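# Tuck chair under desk and park cart in bay

## Task

Shove the office chair fully beneath the desk so that it finishes upright with every wheel on the floor; roll the utility cart into the yellow-taped bay so that each of its four wheels sits within the tape and none rests on it; keep the desk roughly in its original spot with its load still on top and nothing overhanging its edges; the robot must not topple or be left leaning (that is a failure); at the end, release everything and back the robot away.

## Robot and tools

ROBOT. TidyBot++: a base 0.54 m long, 0.50 m wide and 0.38 m high on four powered casters, carrying one seven-joint arm with a two-finger gripper. The shoulder sits 0.12 m ahead of the base centre, 0.68 m up. It starts folded with the hand pointing down; folded, the wrist juts up to 0.08 m past the base front and the elbow reaches up to 1.15 m high. Segments: upper arm 0.42 m, forearm 0.31 m, hand 0.31 m. Cameras: base_camera (fixed at the base front, tilted down) and wrist_camera (on the hand, looking along it).

FRAMES. All positions in metres. Base frame: origin on the floor below the base centre, x forward, y left, z up. Odometry frame: the base frame as it was at scene start. base_odometry gives x, y and heading (rad, left positive, -3.142 to 3.142); it counts wheel turns, so slip shows up as travel and it drifts a few cm over many moves. base_tilt is in degrees, forward and right positive.

move. One action per call; every key is optional.
- base: an object with any of translate_m (forward positive, -2 to 2 m), strafe_m (left positive, -2 to 2 m), rotate_rad (counter-clockwise from above positive, -6.3 to 6.3 rad). These are offsets from where the base stands when the command begins, along its axes then; translate and strafe together drive straight to the resulting point.
- joints: an object of absolute targets by name, radians. joint_1_rad (any angle; whole arm about vertical, positive clockwise from above, opposite to heading), joint_2_rad (-2.249 to 2.249; 0 upper arm vertical, positive leans forward), joint_3_rad (any angle), joint_4_rad (-2.579 to 2.579; elbow, 0 straight, negative bends forearm forward when joint_3 is 3.14), joint_5_rad (any), joint_6_rad (-2.099 to 2.099; wrist, negative bends hand forward), joint_7_rad (any; hand spin, positive counter-clockwise from above with hand down, 1.57 puts fingers opening left/right). gripper_pos 0 (open, about 85 mm gap) to 1 (closed); gap is roughly 85 x (1 - gripper_pos) mm. Any-angle joints go the short way, so send under half a turn per step. Tolerances: ±0.039 for joints 1-4, ±0.095 for 5-7, ±0.03 for gripper.
- target: one list of seven numbers, x, y, z (m) then qw, qx, qy, qz, an absolute pose of the hand point (between the finger pads) in the base frame, as hand_pose reports it. With target, joints may contain only gripper_pos.
- speeds: caps for this action: translate_m and strafe_m 0.05 to 0.5 m/s (name only one when combining them), rotate_rad 0.1 to 1.57 rad/s.
- cameras: list of base_camera, wrist_camera or all; [] for none. blocking: true (default) waits until motion ends; false returns within about 0.5 s while the robot keeps going. A newer move overrides only what it names.
A move with no action just reports state. Unknown keys make a call invalid; out-of-range values get it refused. A refused call, or an unrequested stop (contact_stop, time_out, torque fault), prevents the remaining move, wait and finished_scene calls of that reply from running.

Other tools. wait: seconds 0 to 10, returns state and images, ends early once motions settle. stop: brakes every running motion; braked parts report stopped and may keep pressing. zoom_image: camera plus region [x0, y0, x1, y1] in pixels of that camera's latest image, at most 504 x 504. read_manual: licence texts only. finished_scene: scene is the current scene number; irreversible, and the goal must hold without the robot.

RESULTS. base_status, joint_status, hand_status: done, moving, off_target (rested away from target, may still push), stopped, contact_stop, time_out, not_followed (a check withheld arm targets; lines 'joint command not followed' or 'pose unreachable', with 'cause:'), torque_fault, limit_stop_at_motor_heat. The 'move' line sums up the action; 'earlier move' shows a non-blocking one; 'pictures' lists image order. hand_pose is where the hand is; hand_target where joint targets would put it. joint_positions in rad. motor_effort in percent of max, peak of last action in brackets. on_its_own lists uncommanded behaviour. Warnings: ARM HIT, MOTOR HOT, OVER-TEMPERATURE FAULT. A base 'done' only means wheels turned enough, even if blocked.

HAND TIPS. Targets usually land within about 3 cm; correct by adding (wanted - read) to the last target's x, y, z. To hold still, resend hand_target, not hand_pose. The arm does not avoid obstacles and keeps pushing. Unreachable poses wander up to 10 s then time_out. A down-pointing hand reaches at most about 0.94 m high, only near the base. Loads make the arm sag.

AVOID. Approach anything slowly, including things you mean to push; contact at driving speed is a hit. Never drive or turn while the arm is snagged on something roughly 0.6 m or higher; horizontal force on a raised hand, or reaching far over nearby furniture, can tip the robot (backing off or retracting the arm rights it). Avoid driving the arm into objects (torque fault halts the arm for 10 s), excessive gripper force, twisting or squeezing parts that still rest on something, long stretched or loaded holds (overheating), releasing moving items, drops and slams. Open the gripper and pull away before finishing. Thinking time also lets the simulation run.

Each tool is called after "Call:" as name(argument=value, ...), one argument or row to a line, values as JSON.

## Session

Call:
move(
)

Scene clock: 0.00 s.
base_odometry: x=+0.000 y=+0.000 heading=+0.000
base_tilt: forward=+0.5 right=+0.6
base_status: not commanded
joint_positions: joint_1_rad=-0.026 joint_2_rad=-0.393 joint_3_rad=+3.131 joint_4_rad=-2.510 joint_5_rad=-0.049 joint_6_rad=-0.907 joint_7_rad=+1.532 gripper_pos=+0.000
joint_status: not commanded
motor_effort: joint_1_rad=+0 joint_2_rad=+0 joint_3_rad=+1 joint_4_rad=+14 joint_5_rad=-1 joint_6_rad=+1 joint_7_rad=+0
hand_pose: x=+0.2622 y=+0.0182 z=+0.5981 quat_wxyz=(-0.020, +0.998, -0.015, +0.058) (m; base frame)
hand_target: x=+0.2623 y=+0.0182 z=+0.5981 quat_wxyz=(-0.020, +0.998, -0.015, +0.058) (m; base frame)
hand_status: not commanded
pictures: base_camera, wrist_camera
camera_calibration:
wrist_camera: T_world_to_cam=[[-0.01462, -0.996585, -0.0812702, 0.0774861], [-0.993313, 0.0237852, -0.112979, 0.383014], [0.114526, 0.079075, -0.990268, 0.68891], [0, 0, 0, 1]] pos_world=[0.302687, 0.0136358, 0.731775]

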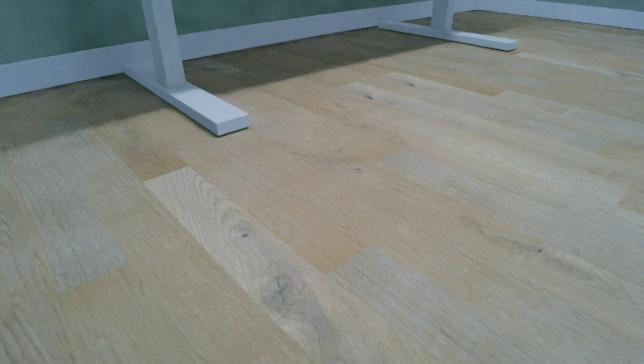

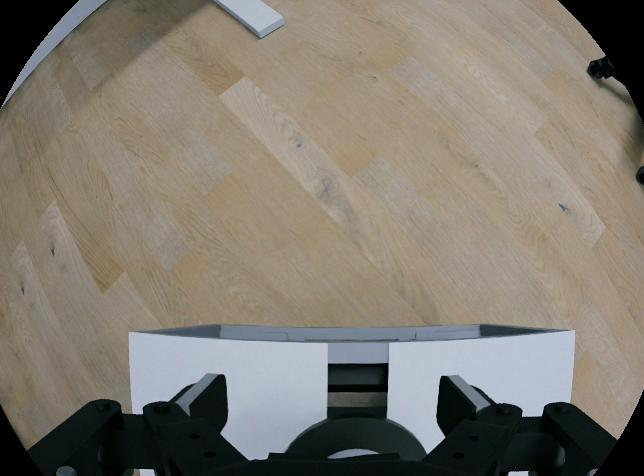

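Call:
move(
  joints={"joint_6_rad":0.35},
)

Call:
move(
  base={"rotate_rad":-0.9},
)

Call:
move(
  base={"rotate_rad":-1.0},
)

Call:
move(
  base={"rotate_rad":-1.1},
  cameras=["wrist_camera"],
)

Scene clock: 2.07 s.
move: done
base_odometry: x=+0.000 y=+0.000 heading=+0.000
base_tilt: forward=+0.5 right=+0.5
base_status: not commanded
joint_positions: joint_1_rad=-0.026 joint_2_rad=-0.393 joint_3_rad=+3.131 joint_4_rad=-2.510 joint_5_rad=-0.049 joint_6_rad=+0.319 joint_7_rad=+1.532 gripper_pos=+0.000
joint_status: all done
motor_effort: joint_1_rad=+0(1) joint_2_rad=-4(5) joint_3_rad=+1(1) joint_4_rad=+19(19) joint_5_rad=-1(1) joint_6_rad=+8(8) joint_7_rad=+0(1)
hand_pose: x=+0.5295 y=+0.0120 z=+0.8370 quat_wxyz=(-0.030, +0.782, -0.023, +0.622) (m; base frame)
hand_target: x=+0.5314 y=+0.0117 z=+0.8463 quat_wxyz=(-0.030, +0.773, -0.023, +0.634) (m; base frame)
hand_status: not commanded
pictures: base_camera, wrist_camera
camera_calibration:
wrist_camera: T_world_to_cam=[[0.043224, -0.996159, -0.0761457, 0.0597592], [-0.227982, 0.0643712, -0.971535, 0.988549], [0.972705, 0.0593535, -0.224324, -0.199903], [0, 0, 0, 1]] pos_world=[0.417235, 0.00776057, 0.920118]

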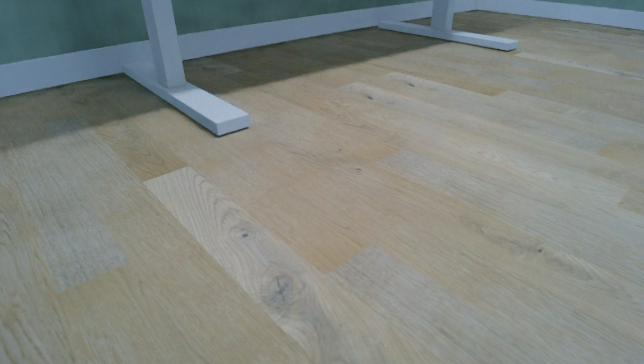

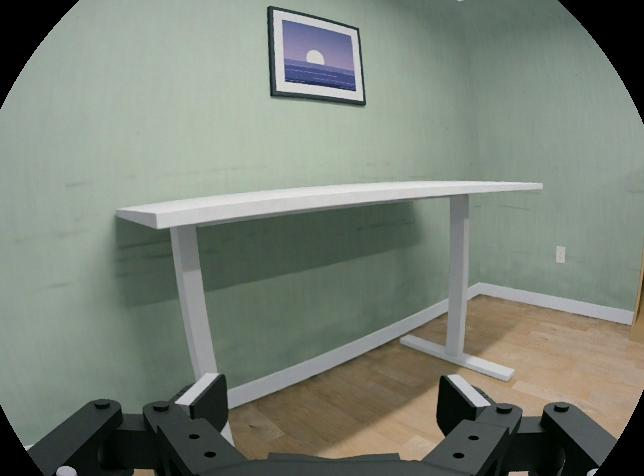

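Scene clock: 3.87 s.
move: done
base_odometry: x=+0.000 y=+0.000 heading=-0.899
base_tilt: forward=+0.5 right=+0.6
base_status: done
joint_positions: joint_1_rad=-0.026 joint_2_rad=-0.393 joint_3_rad=+3.131 joint_4_rad=-2.510 joint_5_rad=-0.049 joint_6_rad=+0.319 joint_7_rad=+1.532 gripper_pos=+0.000
joint_status: not commanded
motor_effort: joint_1_rad=+1(2) joint_2_rad=-4(5) joint_3_rad=+1(2) joint_4_rad=+18(19) joint_5_rad=-1(1) joint_6_rad=+8(9) joint_7_rad=+1(1)
hand_pose: x=+0.5295 y=+0.0119 z=+0.8372 quat_wxyz=(-0.030, +0.782, -0.023, +0.622) (m; base frame)
hand_target: x=+0.5314 y=+0.0117 z=+0.8463 quat_wxyz=(-0.030, +0.773, -0.023, +0.634) (m; base frame)
hand_status: not commanded
pictures: base_camera, wrist_camera
camera_calibration:
wrist_camera: T_world_to_cam=[[0.0429945, -0.996163, -0.0762348, 0.0598431], [-0.227614, 0.0645321, -0.971611, 0.988539], [0.972802, 0.059126, -0.223966, -0.20025], [0, 0, 0, 1]] pos_world=[0.417236, 0.00766096, 0.920189]

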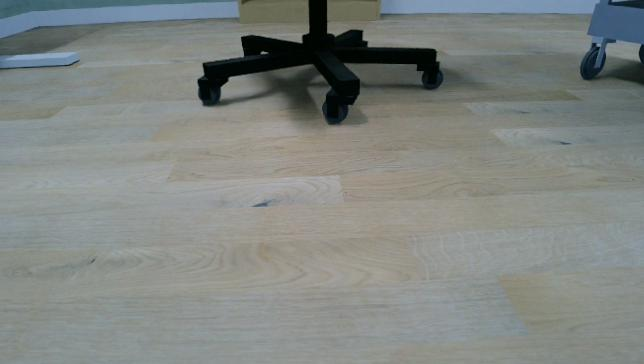

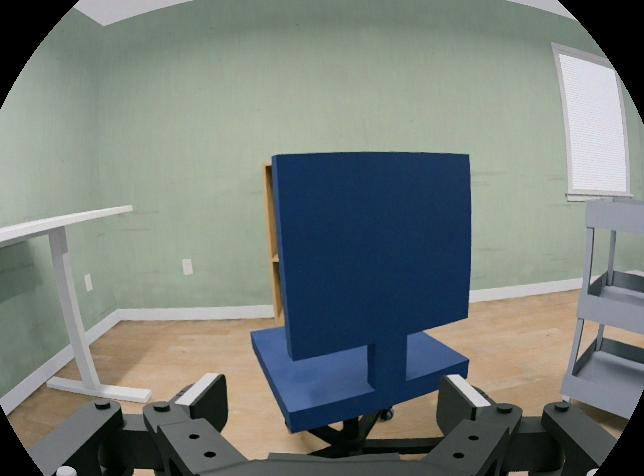

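Scene clock: 5.80 s.
move: done
base_odometry: x=+0.000 y=+0.000 heading=-1.899
base_tilt: forward=+0.6 right=+0.6
base_status: done
joint_positions: joint_1_rad=-0.026 joint_2_rad=-0.393 joint_3_rad=+3.131 joint_4_rad=-2.510 joint_5_rad=-0.049 joint_6_rad=+0.319 joint_7_rad=+1.532 gripper_pos=+0.000
joint_status: not commanded
motor_effort: joint_1_rad=+1(2) joint_2_rad=-5(5) joint_3_rad=+1(2) joint_4_rad=+19(19) joint_5_rad=-1(1) joint_6_rad=+8(8) joint_7_rad=+0(1)
hand_pose: x=+0.5295 y=+0.0118 z=+0.8372 quat_wxyz=(-0.030, +0.782, -0.023, +0.622) (m; base frame)
hand_target: x=+0.5314 y=+0.0117 z=+0.8463 quat_wxyz=(-0.030, +0.773, -0.023, +0.634) (m; base frame)
hand_status: not commanded
pictures: base_camera, wrist_camera
camera_calibration:
wrist_camera: T_world_to_cam=[[0.0428368, -0.996164, -0.0762982, 0.0599037], [-0.227486, 0.064637, -0.971634, 0.988535], [0.972839, 0.0589784, -0.223845, -0.200368], [0, 0, 0, 1]] pos_world=[0.417238, 0.00759544, 0.920213]

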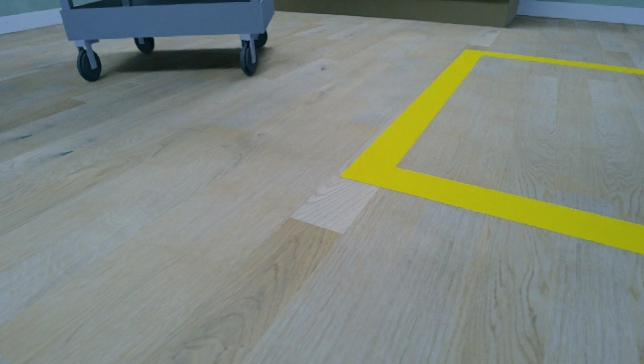

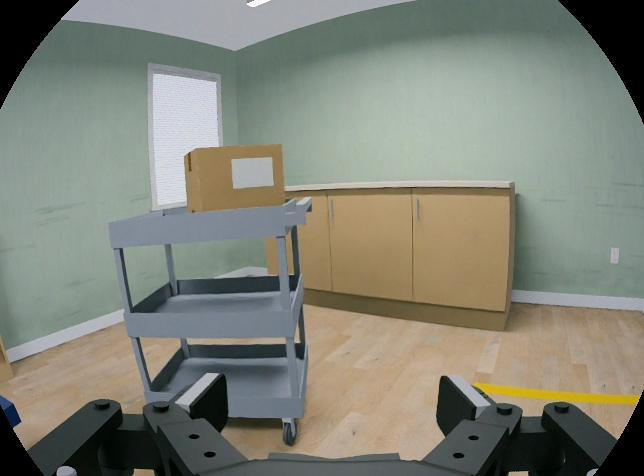

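Scene clock: 7.77 s.
move: done
base_odometry: x=+0.000 y=+0.000 heading=-2.998
base_tilt: forward=+0.5 right=+0.5
base_status: done
joint_positions: joint_1_rad=-0.026 joint_2_rad=-0.393 joint_3_rad=+3.132 joint_4_rad=-2.510 joint_5_rad=-0.049 joint_6_rad=+0.320 joint_7_rad=+1.532 gripper_pos=+0.000
joint_status: not commanded
motor_effort: joint_1_rad=+0(2) joint_2_rad=-5(5) joint_3_rad=+1(3) joint_4_rad=+19(19) joint_5_rad=-1(1) joint_6_rad=+8(8) joint_7_rad=+0(1)
hand_pose: x=+0.5296 y=+0.0117 z=+0.8372 quat_wxyz=(-0.030, +0.782, -0.023, +0.622) (m; base frame)
hand_target: x=+0.5314 y=+0.0117 z=+0.8463 quat_wxyz=(-0.030, +0.773, -0.023, +0.634) (m; base frame)
hand_status: not commanded
pictures: wrist_camera
camera_calibration:
wrist_camera: T_world_to_cam=[[0.042652, -0.996167, -0.0763728, 0.0599752], [-0.227357, 0.064759, -0.971656, 0.988529], [0.972877, 0.058807, -0.223724, -0.200487], [0, 0, 0, 1]] pos_world=[0.41724, 0.00751915, 0.920237]

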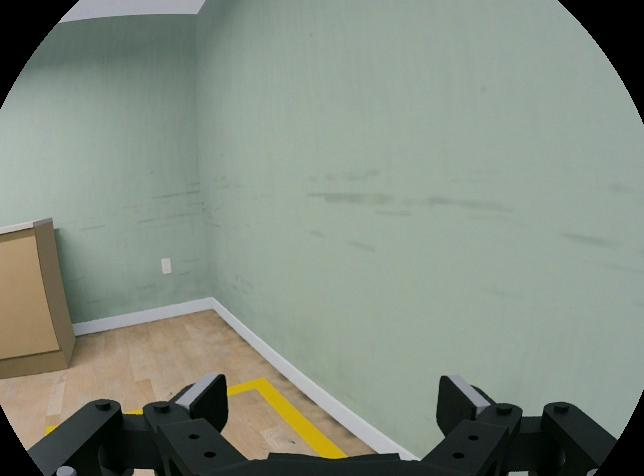

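Call:
move(
  base={"rotate_rad":2.998},
  joints={"joint_2_rad":0.9,"joint_4_rad":-1.6,"joint_6_rad":-0.64,"gripper_pos":1},
  cameras=[],
)

Call:
move(
  base={"strafe_m":-0.95,"translate_m":-0.1},
)

Call:
move(
  joints={"joint_1_rad":0.6},
)

Scene clock: 13.20 s.
move: done
base_odometry: x=+0.000 y=+0.000 heading=-0.001
base_tilt: forward=+0.5 right=+0.4
base_status: done
joint_positions: joint_1_rad=-0.030 joint_2_rad=+0.900 joint_3_rad=+3.129 joint_4_rad=-1.606 joint_5_rad=-0.049 joint_6_rad=-0.600 joint_7_rad=+1.532 gripper_pos=+0.999
joint_status: all done
motor_effort: joint_1_rad=+1(6) joint_2_rad=-41(43) joint_3_rad=+0(4) joint_4_rad=+10(19) joint_5_rad=-1(2) joint_6_rad=+0(9) joint_7_rad=+0(1)
hand_pose: x=+0.6459 y=+0.0330 z=+0.3799 quat_wxyz=(-0.020, +0.999, -0.020, +0.017) (m; base frame)
hand_target: x=+0.6366 y=+0.0300 z=+0.3806 quat_wxyz=(-0.019, +1.000, -0.022, +0.000) (m; base frame)
hand_status: not commanded
pictures: none
No camera images: "cameras" was empty.

Scene clock: 16.47 s.
move: done
base_odometry: x=-0.101 y=-0.950 heading=+0.000
base_tilt: forward=+0.6 right=+0.6
base_status: done
joint_positions: joint_1_rad=-0.029 joint_2_rad=+0.900 joint_3_rad=+3.129 joint_4_rad=-1.606 joint_5_rad=-0.049 joint_6_rad=-0.601 joint_7_rad=+1.532 gripper_pos=+0.999
joint_status: not commanded
motor_effort: joint_1_rad=+1(4) joint_2_rad=-41(41) joint_3_rad=+0(2) joint_4_rad=+9(10) joint_5_rad=-1(2) joint_6_rad=+0(1) joint_7_rad=+0(1)
hand_pose: x=+0.6457 y=+0.0320 z=+0.3798 quat_wxyz=(-0.020, +0.999, -0.021, +0.017) (m; base frame)
hand_target: x=+0.6366 y=+0.0300 z=+0.3806 quat_wxyz=(-0.019, +1.000, -0.022, +0.000) (m; base frame)
hand_status: not commanded
pictures: base_camera, wrist_camera
camera_calibration:
wrist_camera: T_world_to_cam=[[-0.031678, -0.996297, -0.0799265, 0.0896413], [-0.998916, 0.0342873, -0.0314884, 0.711216], [0.0341123, 0.0788424, -0.996303, 0.481967], [0, 0, 0, 1]] pos_world=[0.696843, 0.0269242, 0.509745]

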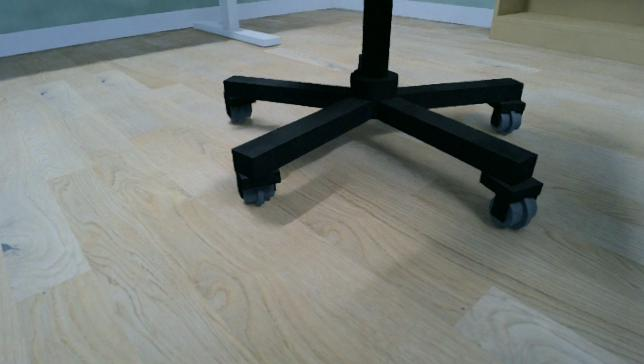

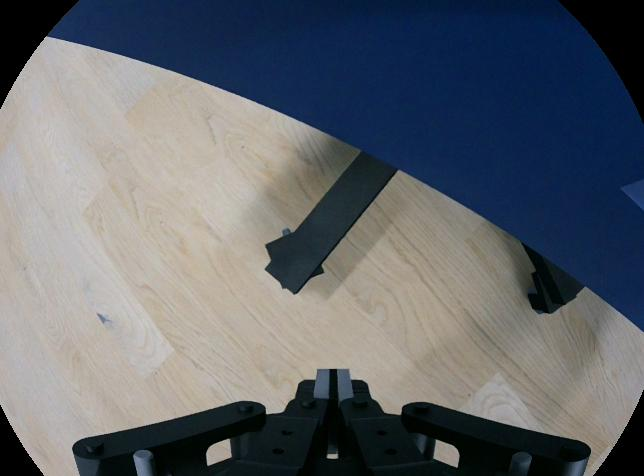

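Scene clock: 18.33 s.
move: done
base_odometry: x=-0.101 y=-0.950 heading=+0.000
base_tilt: forward=+0.6 right=+0.6
base_status: not commanded
joint_positions: joint_1_rad=+0.582 joint_2_rad=+0.900 joint_3_rad=+3.134 joint_4_rad=-1.607 joint_5_rad=-0.049 joint_6_rad=-0.619 joint_7_rad=+1.532 gripper_pos=+0.999
joint_status: all done
motor_effort: joint_1_rad=+1(8) joint_2_rad=-40(43) joint_3_rad=-1(4) joint_4_rad=+10(15) joint_5_rad=-1(2) joint_6_rad=+0(4) joint_7_rad=+0(1)
hand_pose: x=+0.5619 y=-0.2743 z=+0.3792 quat_wxyz=(-0.015, +0.947, -0.322, +0.012) (m; base frame)
hand_target: x=+0.5560 y=-0.2792 z=+0.3806 quat_wxyz=(-0.018, +0.944, -0.329, +0.006) (m; base frame)
hand_status: not commanded
pictures: base_camera, wrist_camera
camera_calibration:
wrist_camera: T_world_to_cam=[[-0.600591, -0.795988, -0.0754569, 0.154665], [-0.797685, 0.602964, -0.0115207, 0.673381], [0.0546682, 0.0532716, -0.997083, 0.490079], [0, 0, 0, 1]] pos_world=[0.603245, -0.30902, 0.508078]

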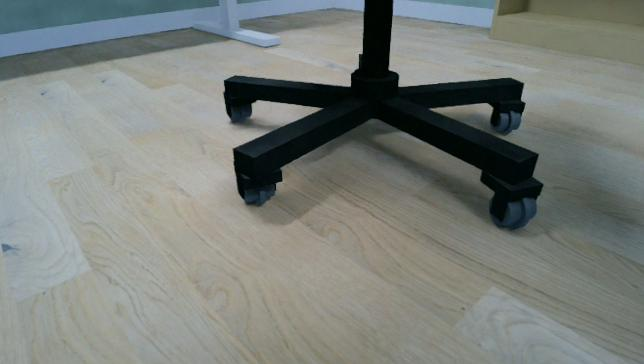

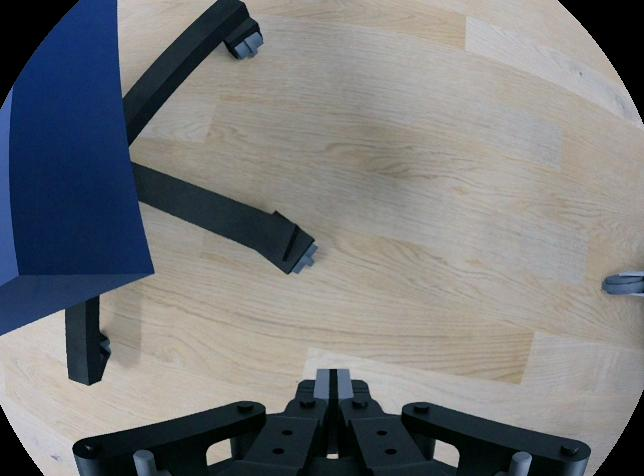

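Call:
move(
  joints={"joint_1_rad":0.0,"joint_2_rad":-0.39,"joint_4_rad":-2.5,"joint_6_rad":0.0},
)

Scene clock: 21.07 s.
move: done
base_odometry: x=-0.101 y=-0.950 heading=+0.000
base_tilt: forward=+0.5 right=+0.5
base_status: not commanded
joint_positions: joint_1_rad=+0.025 joint_2_rad=-0.382 joint_3_rad=+3.134 joint_4_rad=-2.483 joint_5_rad=-0.049 joint_6_rad=-0.036 joint_7_rad=+1.532 gripper_pos=+0.999
joint_status: all done
motor_effort: joint_1_rad=+0(3) joint_2_rad=-5(43) joint_3_rad=+1(2) joint_4_rad=+18(19) joint_5_rad=-1(2) joint_6_rad=+7(8) joint_7_rad=+0(1)
hand_pose: x=+0.4960 y=-0.0048 z=+0.7463 quat_wxyz=(-0.016, +0.875, -0.045, +0.481) (m; base frame)
hand_target: x=+0.4958 y=+0.0053 z=+0.7497 quat_wxyz=(-0.022, +0.869, -0.033, +0.493) (m; base frame)
hand_status: not commanded
pictures: base_camera, wrist_camera
camera_calibration:
wrist_camera: T_world_to_cam=[[-0.0249572, -0.995947, -0.086406, 0.0789702], [-0.534893, 0.0863234, -0.840499, 0.948322], [0.844551, 0.0252415, -0.53488, 0.10851], [0, 0, 0, 1]] pos_world=[0.417579, -0.00595116, 0.861926]

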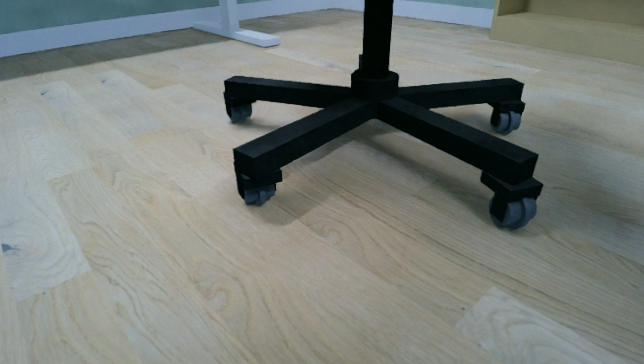

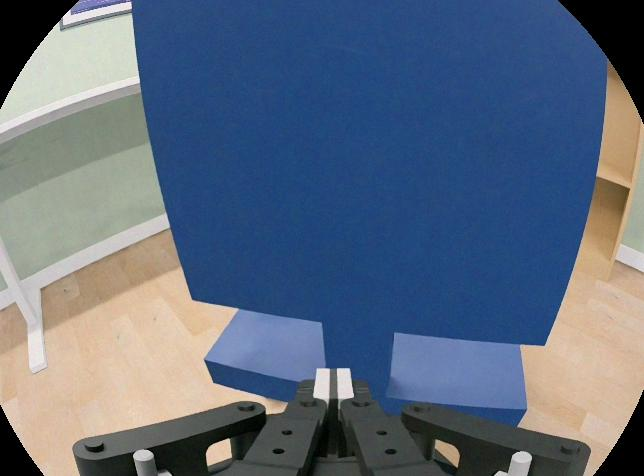

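Call:
move(
  joints={"joint_1_rad":0.45,"joint_2_rad":0.85,"joint_4_rad":-1.6,"joint_6_rad":-0.64},
  base={"strafe_m":-0.05},
  cameras=["wrist_camera"],
)

Call:
move(
  base={"translate_m":0.35},
  speeds={"translate_m":0.08},
)

Scene clock: 23.97 s.
move: done
base_odometry: x=-0.101 y=-1.000 heading=+0.000
base_tilt: forward=+0.5 right=+0.5
base_status: done
joint_positions: joint_1_rad=+0.428 joint_2_rad=+0.849 joint_3_rad=+3.134 joint_4_rad=-1.619 joint_5_rad=-0.049 joint_6_rad=-0.596 joint_7_rad=+1.532 gripper_pos=+0.999
joint_status: all done
motor_effort: joint_1_rad=+0(2) joint_2_rad=-40(42) joint_3_rad=+0(3) joint_4_rad=+10(19) joint_5_rad=-1(1) joint_6_rad=+1(9) joint_7_rad=+0(1)
hand_pose: x=+0.6127 y=-0.2098 z=+0.4043 quat_wxyz=(-0.009, +0.968, -0.248, +0.042) (m; base frame)
hand_target: x=+0.6057 y=-0.2170 z=+0.4068 quat_wxyz=(-0.013, +0.966, -0.257, +0.029) (m; base frame)
hand_status: not commanded
pictures: wrist_camera
camera_calibration:
wrist_camera: T_world_to_cam=[[-0.467672, -0.880404, -0.0785601, 0.140532], [-0.877933, 0.472987, -0.074282, 0.722604], [0.102556, 0.0342309, -0.994138, 0.474307], [0, 0, 0, 1]] pos_world=[0.651478, -0.234293, 0.536243]

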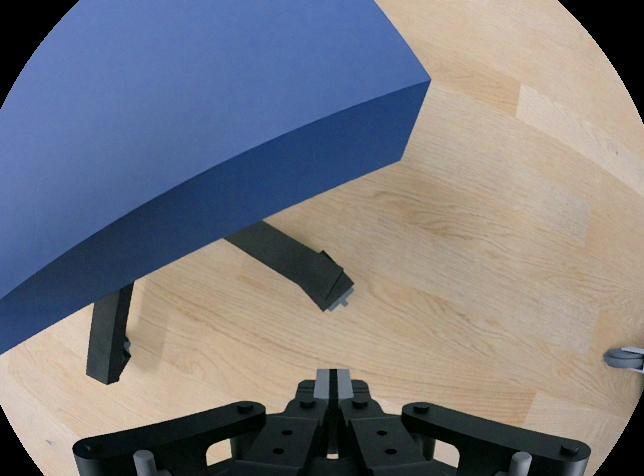

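Scene clock: 28.87 s.
move: done
base_odometry: x=+0.249 y=-1.000 heading=+0.000
base_tilt: forward=+0.6 right=+0.6
base_status: done
joint_positions: joint_1_rad=+0.516 joint_2_rad=+0.838 joint_3_rad=+3.167 joint_4_rad=-1.604 joint_5_rad=-0.049 joint_6_rad=-0.645 joint_7_rad=+1.532 gripper_pos=+0.999
joint_status: not commanded
motor_effort: joint_1_rad=-11(22) joint_2_rad=-40(42) joint_3_rad=-7(15) joint_4_rad=+9(17) joint_5_rad=+0(8) joint_6_rad=+1(7) joint_7_rad=+0(2)
hand_pose: x=+0.5808 y=-0.2658 z=+0.4119 quat_wxyz=(+0.001, +0.954, -0.300, +0.028) (m; base frame)
hand_target: x=+0.6057 y=-0.2170 z=+0.4068 quat_wxyz=(-0.013, +0.966, -0.257, +0.029) (m; base frame)
hand_status: not commanded
pictures: base_camera, wrist_camera
camera_calibration:
wrist_camera: T_world_to_cam=[[-0.561884, -0.825403, -0.0547434, 0.136445], [-0.823834, 0.564338, -0.0531042, 0.70572], [0.0747261, 0.0152611, -0.997087, 0.499446], [0, 0, 0, 1]] pos_world=[0.620741, -0.293265, 0.542938]

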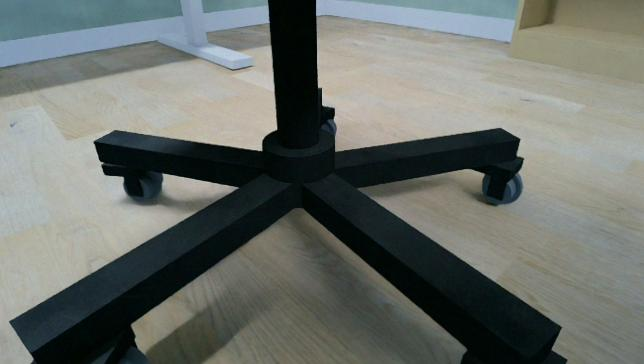

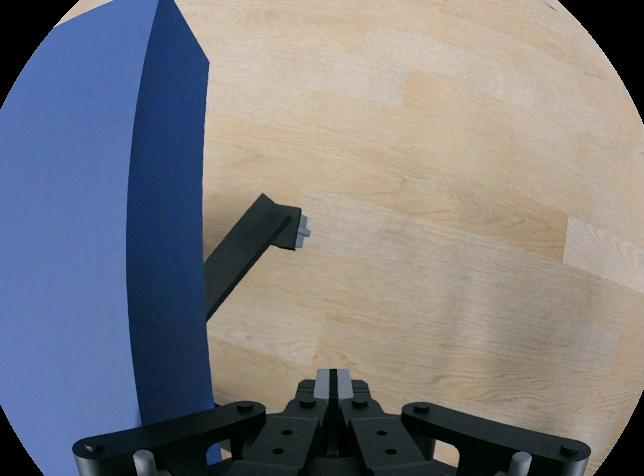

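Call:
move(
  base={"translate_m":-0.13,"strafe_m":0.14},
  speeds={"translate_m":0.15},
)

Scene clock: 31.13 s.
move: done
base_odometry: x=+0.119 y=-0.860 heading=+0.000
base_tilt: forward=+0.5 right=+0.6
base_status: done
joint_positions: joint_1_rad=+0.534 joint_2_rad=+0.831 joint_3_rad=+3.199 joint_4_rad=-1.610 joint_5_rad=-0.042 joint_6_rad=-0.646 joint_7_rad=+1.532 gripper_pos=+0.999
joint_status: not commanded
motor_effort: joint_1_rad=-14(21) joint_2_rad=-36(41) joint_3_rad=-11(16) joint_4_rad=+12(14) joint_5_rad=-6(8) joint_6_rad=+3(5) joint_7_rad=-1(1)
hand_pose: x=+0.5645 y=-0.2900 z=+0.4145 quat_wxyz=(+0.015, +0.948, -0.316, +0.025) (m; base frame)
hand_target: x=+0.6057 y=-0.2170 z=+0.4068 quat_wxyz=(-0.013, +0.966, -0.257, +0.029) (m; base frame)
hand_status: not commanded
pictures: base_camera, wrist_camera
camera_calibration:
wrist_camera: T_world_to_cam=[[-0.591343, -0.805982, -0.026579, 0.117977], [-0.804129, 0.591825, -0.0558565, 0.704108], [0.0607495, -0.0116575, -0.998085, 0.504088], [0, 0, 0, 1]] pos_world=[0.605335, -0.315745, 0.545588]

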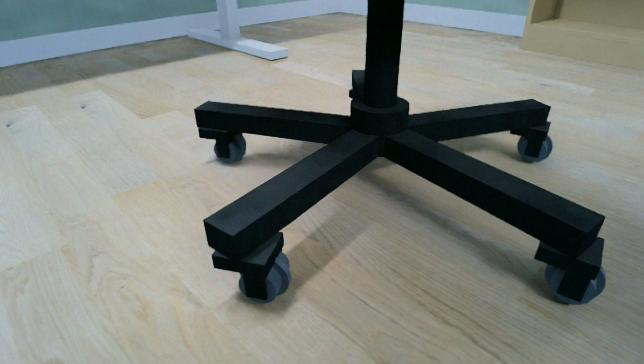

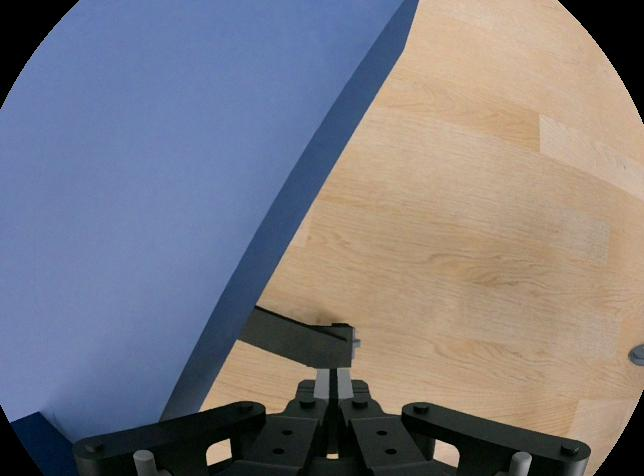

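Call:
move(
  base={"translate_m":-0.2},
  cameras=[],
)

Call:
move(
  joints={"joint_1_rad":0.4,"joint_2_rad":-0.39,"joint_3_rad":3.14,"joint_4_rad":-2.5,"joint_5_rad":0,"joint_6_rad":0.1},
  cameras=["wrist_camera"],
)

Scene clock: 33.03 s.
move: done
base_odometry: x=-0.081 y=-0.859 heading=-0.001
base_tilt: forward=+0.5 right=+0.6
base_status: done
joint_positions: joint_1_rad=+0.454 joint_2_rad=+0.846 joint_3_rad=+3.132 joint_4_rad=-1.598 joint_5_rad=-0.042 joint_6_rad=-0.644 joint_7_rad=+1.532 gripper_pos=+0.999
joint_status: not commanded
motor_effort: joint_1_rad=+0(14) joint_2_rad=-40(42) joint_3_rad=+0(11) joint_4_rad=+10(12) joint_5_rad=-1(6) joint_6_rad=+1(3) joint_7_rad=+0(1)
hand_pose: x=+0.6049 y=-0.2212 z=+0.4092 quat_wxyz=(-0.011, +0.966, -0.257, +0.030) (m; base frame)
hand_target: x=+0.6057 y=-0.2170 z=+0.4068 quat_wxyz=(-0.013, +0.966, -0.257, +0.029) (m; base frame)
hand_status: not commanded
pictures: none
No camera images: "cameras" was empty.

Scene clock: 35.83 s.
move: done
base_odometry: x=-0.081 y=-0.859 heading=-0.001
base_tilt: forward=+0.5 right=+0.6
base_status: not commanded
joint_positions: joint_1_rad=+0.426 joint_2_rad=-0.382 joint_3_rad=+3.132 joint_4_rad=-2.483 joint_5_rad=-0.042 joint_6_rad=+0.066 joint_7_rad=+1.532 gripper_pos=+0.999
joint_status: all done
motor_effort: joint_1_rad=+1(2) joint_2_rad=-5(43) joint_3_rad=+1(1) joint_4_rad=+18(19) joint_5_rad=-1(2) joint_6_rad=+8(8) joint_7_rad=+0(1)
hand_pose: x=+0.4783 y=-0.1582 z=+0.7739 quat_wxyz=(+0.091, +0.825, -0.209, +0.518) (m; base frame)
hand_target: x=+0.4804 y=-0.1506 z=+0.7772 quat_wxyz=(+0.096, +0.824, -0.183, +0.527) (m; base frame)
hand_status: not commanded
pictures: wrist_camera
camera_calibration:
wrist_camera: T_world_to_cam=[[-0.402215, -0.912242, -0.0777061, 0.115183], [-0.381654, 0.244211, -0.89146, 0.966498], [0.832204, -0.328902, -0.446386, 0.0234809], [0, 0, 0, 1]] pos_world=[0.395655, -0.123231, 0.881026]

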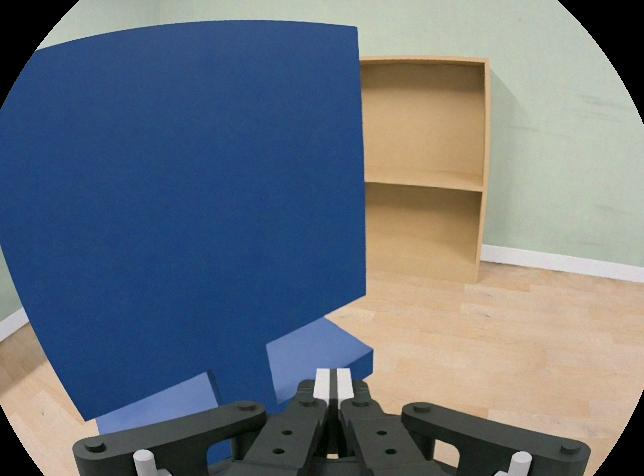

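Call:
move(
  base={"translate_m":0.08,"strafe_m":-0.24},
  joints={"joint_1_rad":0.45,"joint_2_rad":0.85,"joint_4_rad":-1.6,"joint_6_rad":-0.64},
  cameras=[],
)

Call:
move(
  base={"translate_m":0.26,"strafe_m":0.2},
  speeds={"translate_m":0.1},
)

Scene clock: 38.97 s.
move: done
base_odometry: x=-0.001 y=-1.100 heading=-0.001
base_tilt: forward=+0.6 right=+0.6
base_status: done
joint_positions: joint_1_rad=+0.425 joint_2_rad=+0.849 joint_3_rad=+3.134 joint_4_rad=-1.620 joint_5_rad=-0.042 joint_6_rad=-0.597 joint_7_rad=+1.532 gripper_pos=+0.999
joint_status: all done
motor_effort: joint_1_rad=+0(2) joint_2_rad=-40(43) joint_3_rad=-1(3) joint_4_rad=+10(20) joint_5_rad=-1(1) joint_6_rad=+1(9) joint_7_rad=+0(1)
hand_pose: x=+0.6118 y=-0.2092 z=+0.4038 quat_wxyz=(-0.008, +0.969, -0.244, +0.040) (m; base frame)
hand_target: x=+0.5996 y=-0.2297 z=+0.4065 quat_wxyz=(+0.005, +0.970, -0.241, +0.025) (m; base frame)
hand_status: not commanded
pictures: none
No camera images: "cameras" was empty.

Scene clock: 42.90 s.
move: done
base_odometry: x=+0.259 y=-0.900 heading=-0.001
base_tilt: forward=+0.6 right=+0.6
base_status: done
joint_positions: joint_1_rad=+0.512 joint_2_rad=+0.841 joint_3_rad=+3.178 joint_4_rad=-1.600 joint_5_rad=-0.028 joint_6_rad=-0.613 joint_7_rad=+1.532 gripper_pos=+0.999
joint_status: not commanded
motor_effort: joint_1_rad=-12(22) joint_2_rad=-39(41) joint_3_rad=-6(12) joint_4_rad=+9(13) joint_5_rad=+0(5) joint_6_rad=+1(5) joint_7_rad=-1(1)
hand_pose: x=+0.5859 y=-0.2789 z=+0.4118 quat_wxyz=(+0.016, +0.955, -0.294, +0.041) (m; base frame)
hand_target: x=+0.5996 y=-0.2297 z=+0.4065 quat_wxyz=(+0.005, +0.970, -0.241, +0.025) (m; base frame)
hand_status: not commanded
pictures: base_camera, wrist_camera
camera_calibration:
wrist_camera: T_world_to_cam=[[-0.551668, -0.833381, -0.0337426, 0.111644], [-0.829124, 0.552348, -0.0864048, 0.730789], [0.0906458, -0.0196899, -0.995689, 0.4795], [0, 0, 0, 1]] pos_world=[0.62404, -0.301166, 0.544343]

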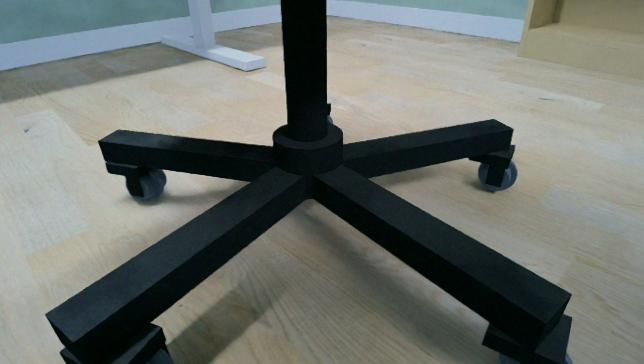

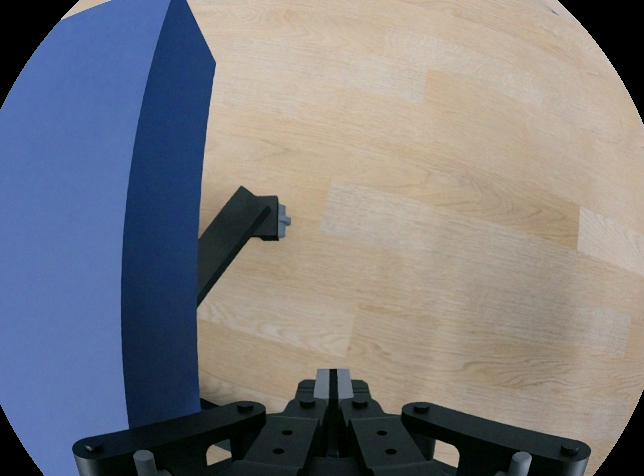

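Call:
move(
  base={"translate_m":0.15,"strafe_m":0.17},
  speeds={"translate_m":0.1},
  cameras=["base_camera"],
)

Call:
move(
  base={"translate_m":-0.32,"strafe_m":-0.19},
  cameras=[],
)

Call:
move(
  joints={"joint_1_rad":0.0,"joint_2_rad":-0.39,"joint_3_rad":3.14,"joint_4_rad":-2.5,"joint_5_rad":0,"joint_6_rad":0.1},
)

Scene clock: 45.90 s.
move: done
base_odometry: x=+0.410 y=-0.731 heading=-0.002
base_tilt: forward=+0.5 right=+0.5
base_status: done
joint_positions: joint_1_rad=+0.511 joint_2_rad=+0.841 joint_3_rad=+3.165 joint_4_rad=-1.599 joint_5_rad=-0.028 joint_6_rad=-0.613 joint_7_rad=+1.532 gripper_pos=+0.999
joint_status: not commanded
motor_effort: joint_1_rad=-9(20) joint_2_rad=-40(41) joint_3_rad=-4(10) joint_4_rad=+9(13) joint_5_rad=+0(2) joint_6_rad=+1(1) joint_7_rad=+0(1)
hand_pose: x=+0.5902 y=-0.2721 z=+0.4120 quat_wxyz=(+0.011, +0.956, -0.289, +0.043) (m; base frame)
hand_target: x=+0.5996 y=-0.2297 z=+0.4065 quat_wxyz=(+0.005, +0.970, -0.241, +0.025) (m; base frame)
hand_status: not commanded
pictures: base_camera

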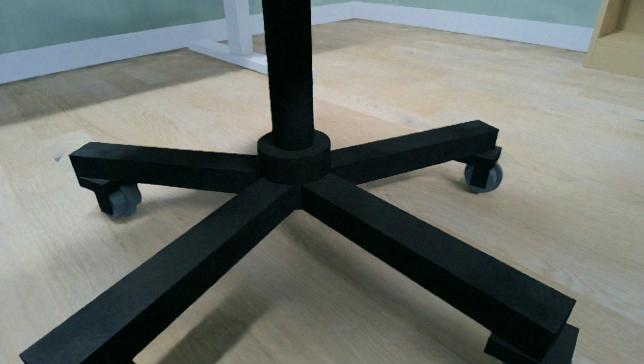

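Scene clock: 47.93 s.
move: done
base_odometry: x=+0.089 y=-0.920 heading=-0.002
base_tilt: forward=+0.6 right=+0.6
base_status: done
joint_positions: joint_1_rad=+0.456 joint_2_rad=+0.847 joint_3_rad=+3.142 joint_4_rad=-1.599 joint_5_rad=-0.028 joint_6_rad=-0.613 joint_7_rad=+1.532 gripper_pos=+0.999
joint_status: not commanded
motor_effort: joint_1_rad=+0(8) joint_2_rad=-41(42) joint_3_rad=+0(4) joint_4_rad=+11(12) joint_5_rad=-1(2) joint_6_rad=+1(2) joint_7_rad=-1(1)
hand_pose: x=+0.6087 y=-0.2331 z=+0.4090 quat_wxyz=(+0.000, +0.966, -0.255, +0.042) (m; base frame)
hand_target: x=+0.5996 y=-0.2297 z=+0.4065 quat_wxyz=(+0.005, +0.970, -0.241, +0.025) (m; base frame)
hand_status: not commanded
pictures: none
No camera images: "cameras" was empty.

Scene clock: 50.73 s.
move: done
base_odometry: x=+0.089 y=-0.920 heading=-0.002
base_tilt: forward=+0.5 right=+0.6
base_status: not commanded
joint_positions: joint_1_rad=+0.025 joint_2_rad=-0.382 joint_3_rad=+3.142 joint_4_rad=-2.483 joint_5_rad=-0.028 joint_6_rad=+0.066 joint_7_rad=+1.532 gripper_pos=+0.999
joint_status: all done
motor_effort: joint_1_rad=+1(2) joint_2_rad=-5(43) joint_3_rad=+1(2) joint_4_rad=+18(19) joint_5_rad=-1(2) joint_6_rad=+7(8) joint_7_rad=+0(1)
hand_pose: x=+0.5116 y=-0.0092 z=+0.7740 quat_wxyz=(-0.010, +0.850, -0.040, +0.526) (m; base frame)
hand_target: x=+0.5105 y=+0.0020 z=+0.7772 quat_wxyz=(-0.010, +0.844, -0.016, +0.536) (m; base frame)
hand_status: not commanded
pictures: base_camera, wrist_camera
camera_calibration:
wrist_camera: T_world_to_cam=[[-0.0168998, -0.997452, -0.0693081, 0.0600131], [-0.446634, 0.0695488, -0.89201, 0.97494], [0.894557, 0.0158805, -0.446671, 0.0163152], [0, 0, 0, 1]] pos_world=[0.42186, -0.00820478, 0.881103]

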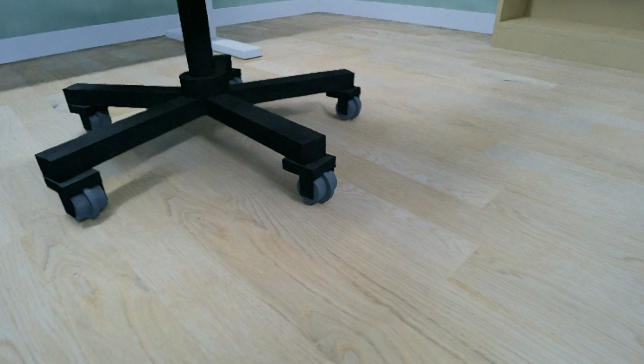

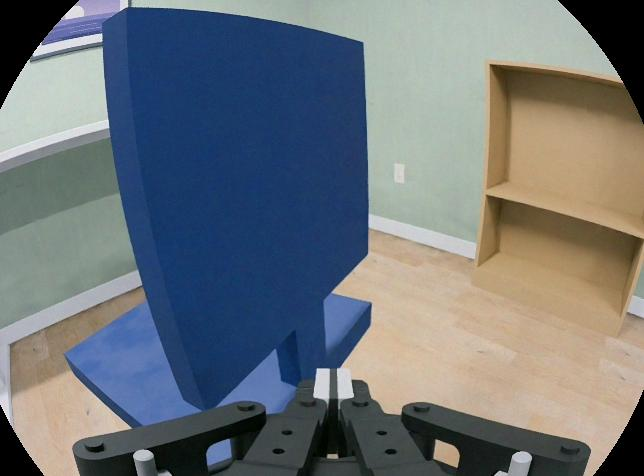

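Call:
move(
  base={"translate_m":0.41,"strafe_m":-0.38,"rotate_rad":0.77},
)

Scene clock: 53.20 s.
move: done
base_odometry: x=+0.498 y=-1.301 heading=+0.769
base_tilt: forward=+0.5 right=+0.7
base_status: done
joint_positions: joint_1_rad=+0.021 joint_2_rad=-0.386 joint_3_rad=+3.142 joint_4_rad=-2.485 joint_5_rad=-0.028 joint_6_rad=+0.069 joint_7_rad=+1.532 gripper_pos=+0.999
joint_status: not commanded
motor_effort: joint_1_rad=+1(2) joint_2_rad=-5(6) joint_3_rad=+1(2) joint_4_rad=+19(19) joint_5_rad=-1(1) joint_6_rad=+8(8) joint_7_rad=-1(1)
hand_pose: x=+0.5110 y=-0.0077 z=+0.7751 quat_wxyz=(-0.011, +0.849, -0.038, +0.527) (m; base frame)
hand_target: x=+0.5105 y=+0.0020 z=+0.7772 quat_wxyz=(-0.010, +0.844, -0.016, +0.536) (m; base frame)
hand_status: not commanded
pictures: base_camera, wrist_camera
camera_calibration:
wrist_camera: T_world_to_cam=[[-0.0126148, -0.997511, -0.0693735, 0.0595017], [-0.442908, 0.0677759, -0.894001, 0.975178], [0.896478, 0.0194485, -0.442661, 0.0132196], [0, 0, 0, 1]] pos_world=[0.420814, -0.00699707, 0.88179]

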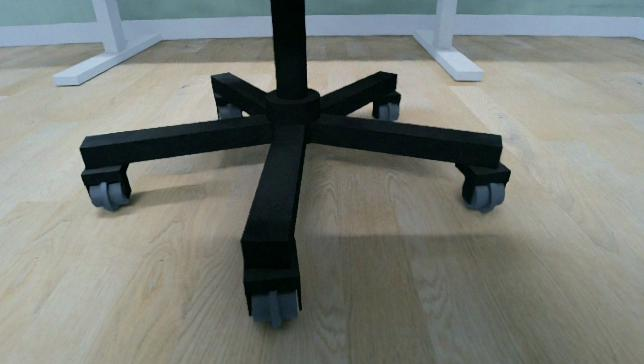

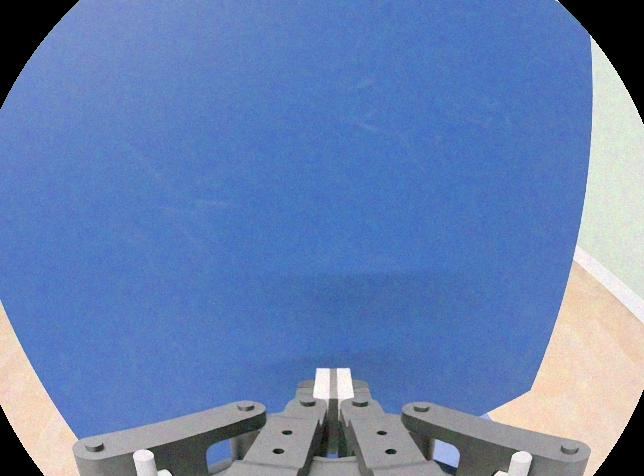

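Call:
move(
  joints={"joint_1_rad":-0.3,"joint_2_rad":0.55,"joint_4_rad":-2.15,"joint_6_rad":-0.44},
  cameras=["wrist_camera"],
)

Call:
move(
  base={"translate_m":0.5},
  speeds={"translate_m":0.1},
)

Scene clock: 55.93 s.
move: done
base_odometry: x=+0.498 y=-1.301 heading=+0.769
base_tilt: forward=+0.5 right=+0.6
base_status: not commanded
joint_positions: joint_1_rad=-0.276 joint_2_rad=+0.545 joint_3_rad=+3.142 joint_4_rad=-2.170 joint_5_rad=-0.028 joint_6_rad=-0.398 joint_7_rad=+1.532 gripper_pos=+0.999
joint_status: all done
motor_effort: joint_1_rad=+1(2) joint_2_rad=-27(29) joint_3_rad=+0(1) joint_4_rad=+7(19) joint_5_rad=-1(1) joint_6_rad=+0(8) joint_7_rad=+0(1)
hand_pose: x=+0.4617 y=+0.1016 z=+0.4442 quat_wxyz=(-0.008, +0.994, +0.105, +0.013) (m; base frame)
hand_target: x=+0.4573 y=+0.1068 z=+0.4450 quat_wxyz=(-0.001, +0.991, +0.131, +0.001) (m; base frame)
hand_status: not commanded
pictures: wrist_camera
camera_calibration:
wrist_camera: T_world_to_cam=[[0.218488, -0.974426, -0.0525148, 0.028361], [-0.975734, -0.217357, -0.0264426, 0.539689], [0.0143519, 0.0570179, -0.99827, 0.559057], [0, 0, 0, 1]] pos_world=[0.512373, 0.113064, 0.57385]

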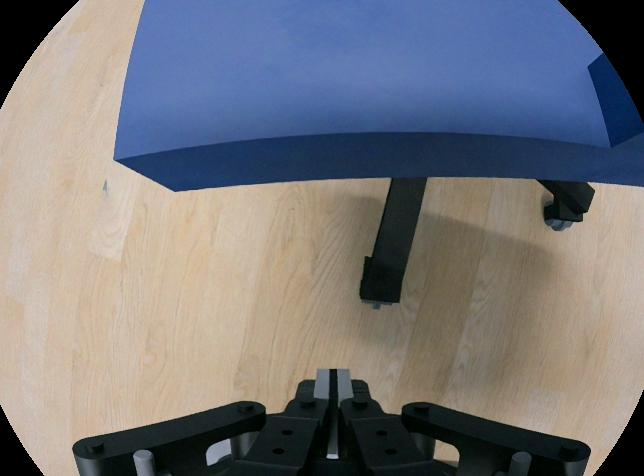

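Scene clock: 61.47 s.
move: done
base_odometry: x=+0.858 y=-0.953 heading=+0.769
base_tilt: forward=+0.5 right=+0.5
base_status: done
joint_positions: joint_1_rad=-0.322 joint_2_rad=+0.565 joint_3_rad=+3.114 joint_4_rad=-2.206 joint_5_rad=-0.028 joint_6_rad=-0.462 joint_7_rad=+1.532 gripper_pos=+0.999
joint_status: not commanded
motor_effort: joint_1_rad=+3(10) joint_2_rad=-31(32) joint_3_rad=+3(9) joint_4_rad=+13(22) joint_5_rad=+0(2) joint_6_rad=+4(9) joint_7_rad=+0(2)
hand_pose: x=+0.4083 y=+0.1136 z=+0.4346 quat_wxyz=(-0.004, +0.989, +0.140, -0.047) (m; base frame)
hand_target: x=+0.4573 y=+0.1068 z=+0.4450 quat_wxyz=(-0.001, +0.991, +0.131, +0.001) (m; base frame)
hand_status: not commanded
pictures: base_camera, wrist_camera
camera_calibration:
wrist_camera: T_world_to_cam=[[0.281516, -0.957521, -0.062473, 0.0279395], [-0.953497, -0.28645, 0.0937539, 0.43647], [-0.107667, 0.0331746, -0.993633, 0.600131], [0, 0, 0, 1]] pos_world=[0.472922, 0.131871, 0.557135]

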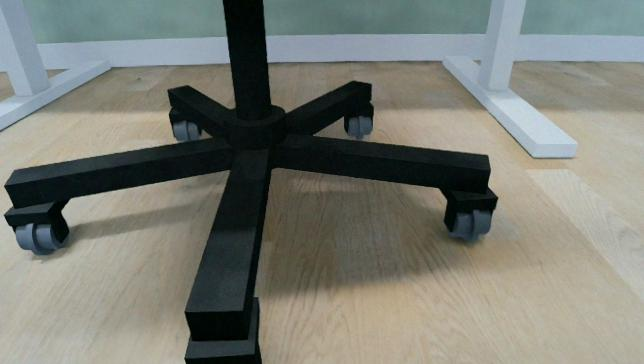

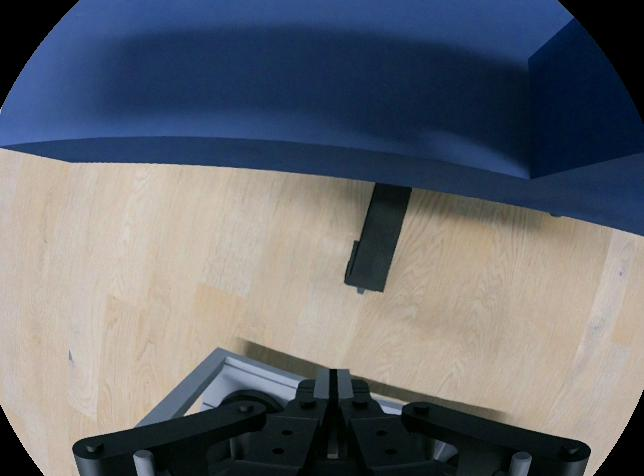

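Call:
move(
  base={"translate_m":-0.06,"strafe_m":0.13},
  cameras=[],
)

Call:
move(
  base={"translate_m":0.3},
  speeds={"translate_m":0.1},
)

Scene clock: 63.03 s.
move: done
base_odometry: x=+0.724 y=-0.901 heading=+0.769
base_tilt: forward=+0.6 right=+0.6
base_status: done
joint_positions: joint_1_rad=-0.306 joint_2_rad=+0.558 joint_3_rad=+3.136 joint_4_rad=-2.161 joint_5_rad=-0.028 joint_6_rad=-0.459 joint_7_rad=+1.532 gripper_pos=+0.999
joint_status: not commanded
motor_effort: joint_1_rad=+1(4) joint_2_rad=-27(31) joint_3_rad=+0(2) joint_4_rad=+6(13) joint_5_rad=-1(1) joint_6_rad=+0(4) joint_7_rad=+0(1)
hand_pose: x=+0.4414 y=+0.1095 z=+0.4411 quat_wxyz=(-0.004, +0.992, +0.123, -0.019) (m; base frame)
hand_target: x=+0.4573 y=+0.1068 z=+0.4450 quat_wxyz=(-0.001, +0.991, +0.131, +0.001) (m; base frame)
hand_status: not commanded
pictures: none
No camera images: "cameras" was empty.

Scene clock: 66.57 s.
move: done
base_odometry: x=+0.939 y=-0.693 heading=+0.769
base_tilt: forward=+0.5 right=+0.6
base_status: done
joint_positions: joint_1_rad=-0.363 joint_2_rad=+0.556 joint_3_rad=+3.078 joint_4_rad=-2.213 joint_5_rad=-0.028 joint_6_rad=-0.471 joint_7_rad=+1.532 gripper_pos=+0.999
joint_status: not commanded
motor_effort: joint_1_rad=+13(20) joint_2_rad=-27(30) joint_3_rad=+11(16) joint_4_rad=+16(20) joint_5_rad=+1(2) joint_6_rad=+6(7) joint_7_rad=-1(4)
hand_pose: x=+0.3925 y=+0.1362 z=+0.4375 quat_wxyz=(-0.011, +0.983, +0.176, -0.053) (m; base frame)
hand_target: x=+0.4573 y=+0.1068 z=+0.4450 quat_wxyz=(-0.001, +0.991, +0.131, +0.001) (m; base frame)
hand_status: not commanded
pictures: base_camera, wrist_camera
camera_calibration:
wrist_camera: T_world_to_cam=[[0.348837, -0.933673, -0.0810419, 0.0326188], [-0.928895, -0.355932, 0.102306, 0.423706], [-0.124366, 0.0395911, -0.991446, 0.605285], [0, 0, 0, 1]] pos_world=[0.457477, 0.157302, 0.559403]

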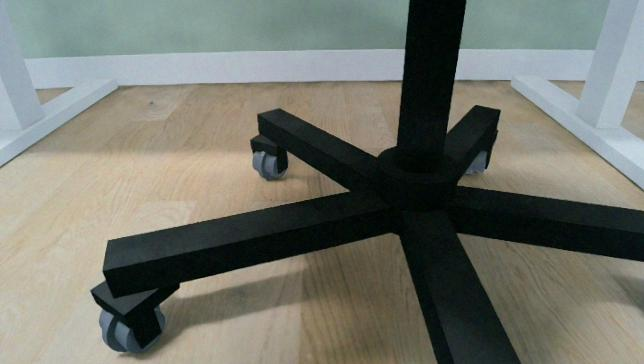

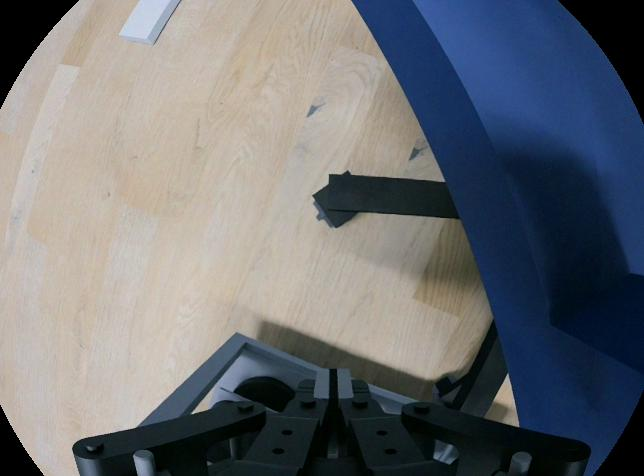

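Call:
move(
  base={"translate_m":-0.4,"strafe_m":-0.1},
  cameras=[],
)

Call:
move(
  joints={"joint_1_rad":0.0,"joint_2_rad":-0.39,"joint_3_rad":3.14,"joint_4_rad":-2.5,"joint_5_rad":0,"joint_6_rad":0.1},
)

Scene clock: 68.77 s.
move: done
base_odometry: x=+0.721 y=-1.043 heading=+0.770
base_tilt: forward=+0.5 right=+0.6
base_status: done
joint_positions: joint_1_rad=-0.313 joint_2_rad=+0.555 joint_3_rad=+3.134 joint_4_rad=-2.156 joint_5_rad=-0.028 joint_6_rad=-0.457 joint_7_rad=+1.532 gripper_pos=+0.999
joint_status: not commanded
motor_effort: joint_1_rad=+0(13) joint_2_rad=-28(31) joint_3_rad=+0(11) joint_4_rad=+7(15) joint_5_rad=-1(1) joint_6_rad=+0(5) joint_7_rad=+0(3)
hand_pose: x=+0.4447 y=+0.1140 z=+0.4428 quat_wxyz=(-0.005, +0.992, +0.127, -0.014) (m; base frame)
hand_target: x=+0.4573 y=+0.1068 z=+0.4450 quat_wxyz=(-0.001, +0.991, +0.131, +0.001) (m; base frame)
hand_status: not commanded
pictures: none
No camera images: "cameras" was empty.

Scene clock: 71.00 s.
move: done
base_odometry: x=+0.721 y=-1.043 heading=+0.770
base_tilt: forward=+0.5 right=+0.5
base_status: not commanded
joint_positions: joint_1_rad=-0.025 joint_2_rad=-0.382 joint_3_rad=+3.134 joint_4_rad=-2.482 joint_5_rad=-0.028 joint_6_rad=+0.063 joint_7_rad=+1.532 gripper_pos=+0.999
joint_status: all done
motor_effort: joint_1_rad=+1(2) joint_2_rad=-5(29) joint_3_rad=+1(2) joint_4_rad=+18(19) joint_5_rad=-1(2) joint_6_rad=+7(8) joint_7_rad=+0(1)
hand_pose: x=+0.5112 y=+0.0135 z=+0.7736 quat_wxyz=(-0.024, +0.851, -0.014, +0.524) (m; base frame)
hand_target: x=+0.5105 y=+0.0020 z=+0.7772 quat_wxyz=(-0.010, +0.844, -0.016, +0.536) (m; base frame)
hand_status: not commanded
pictures: base_camera, wrist_camera
camera_calibration:
wrist_camera: T_world_to_cam=[[0.0403332, -0.996981, -0.0663445, 0.0511362], [-0.451628, 0.0410386, -0.891262, 0.97519], [0.891294, 0.0659105, -0.44861, 0.0185879], [0, 0, 0, 1]] pos_world=[0.421793, 0.00973625, 0.880881]

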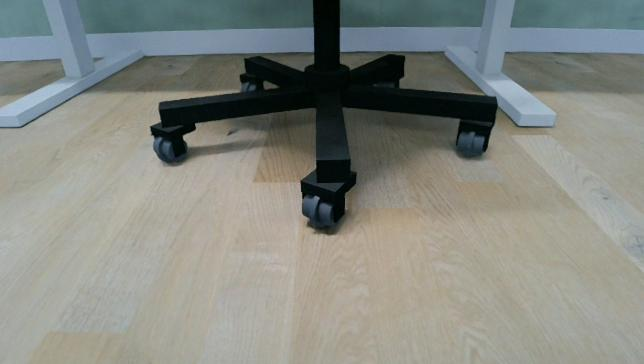

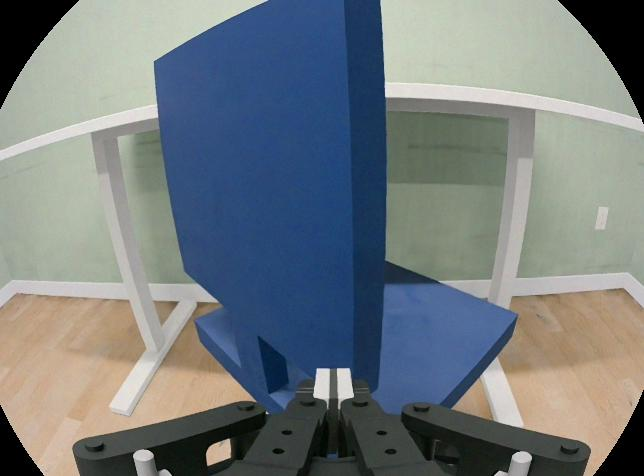

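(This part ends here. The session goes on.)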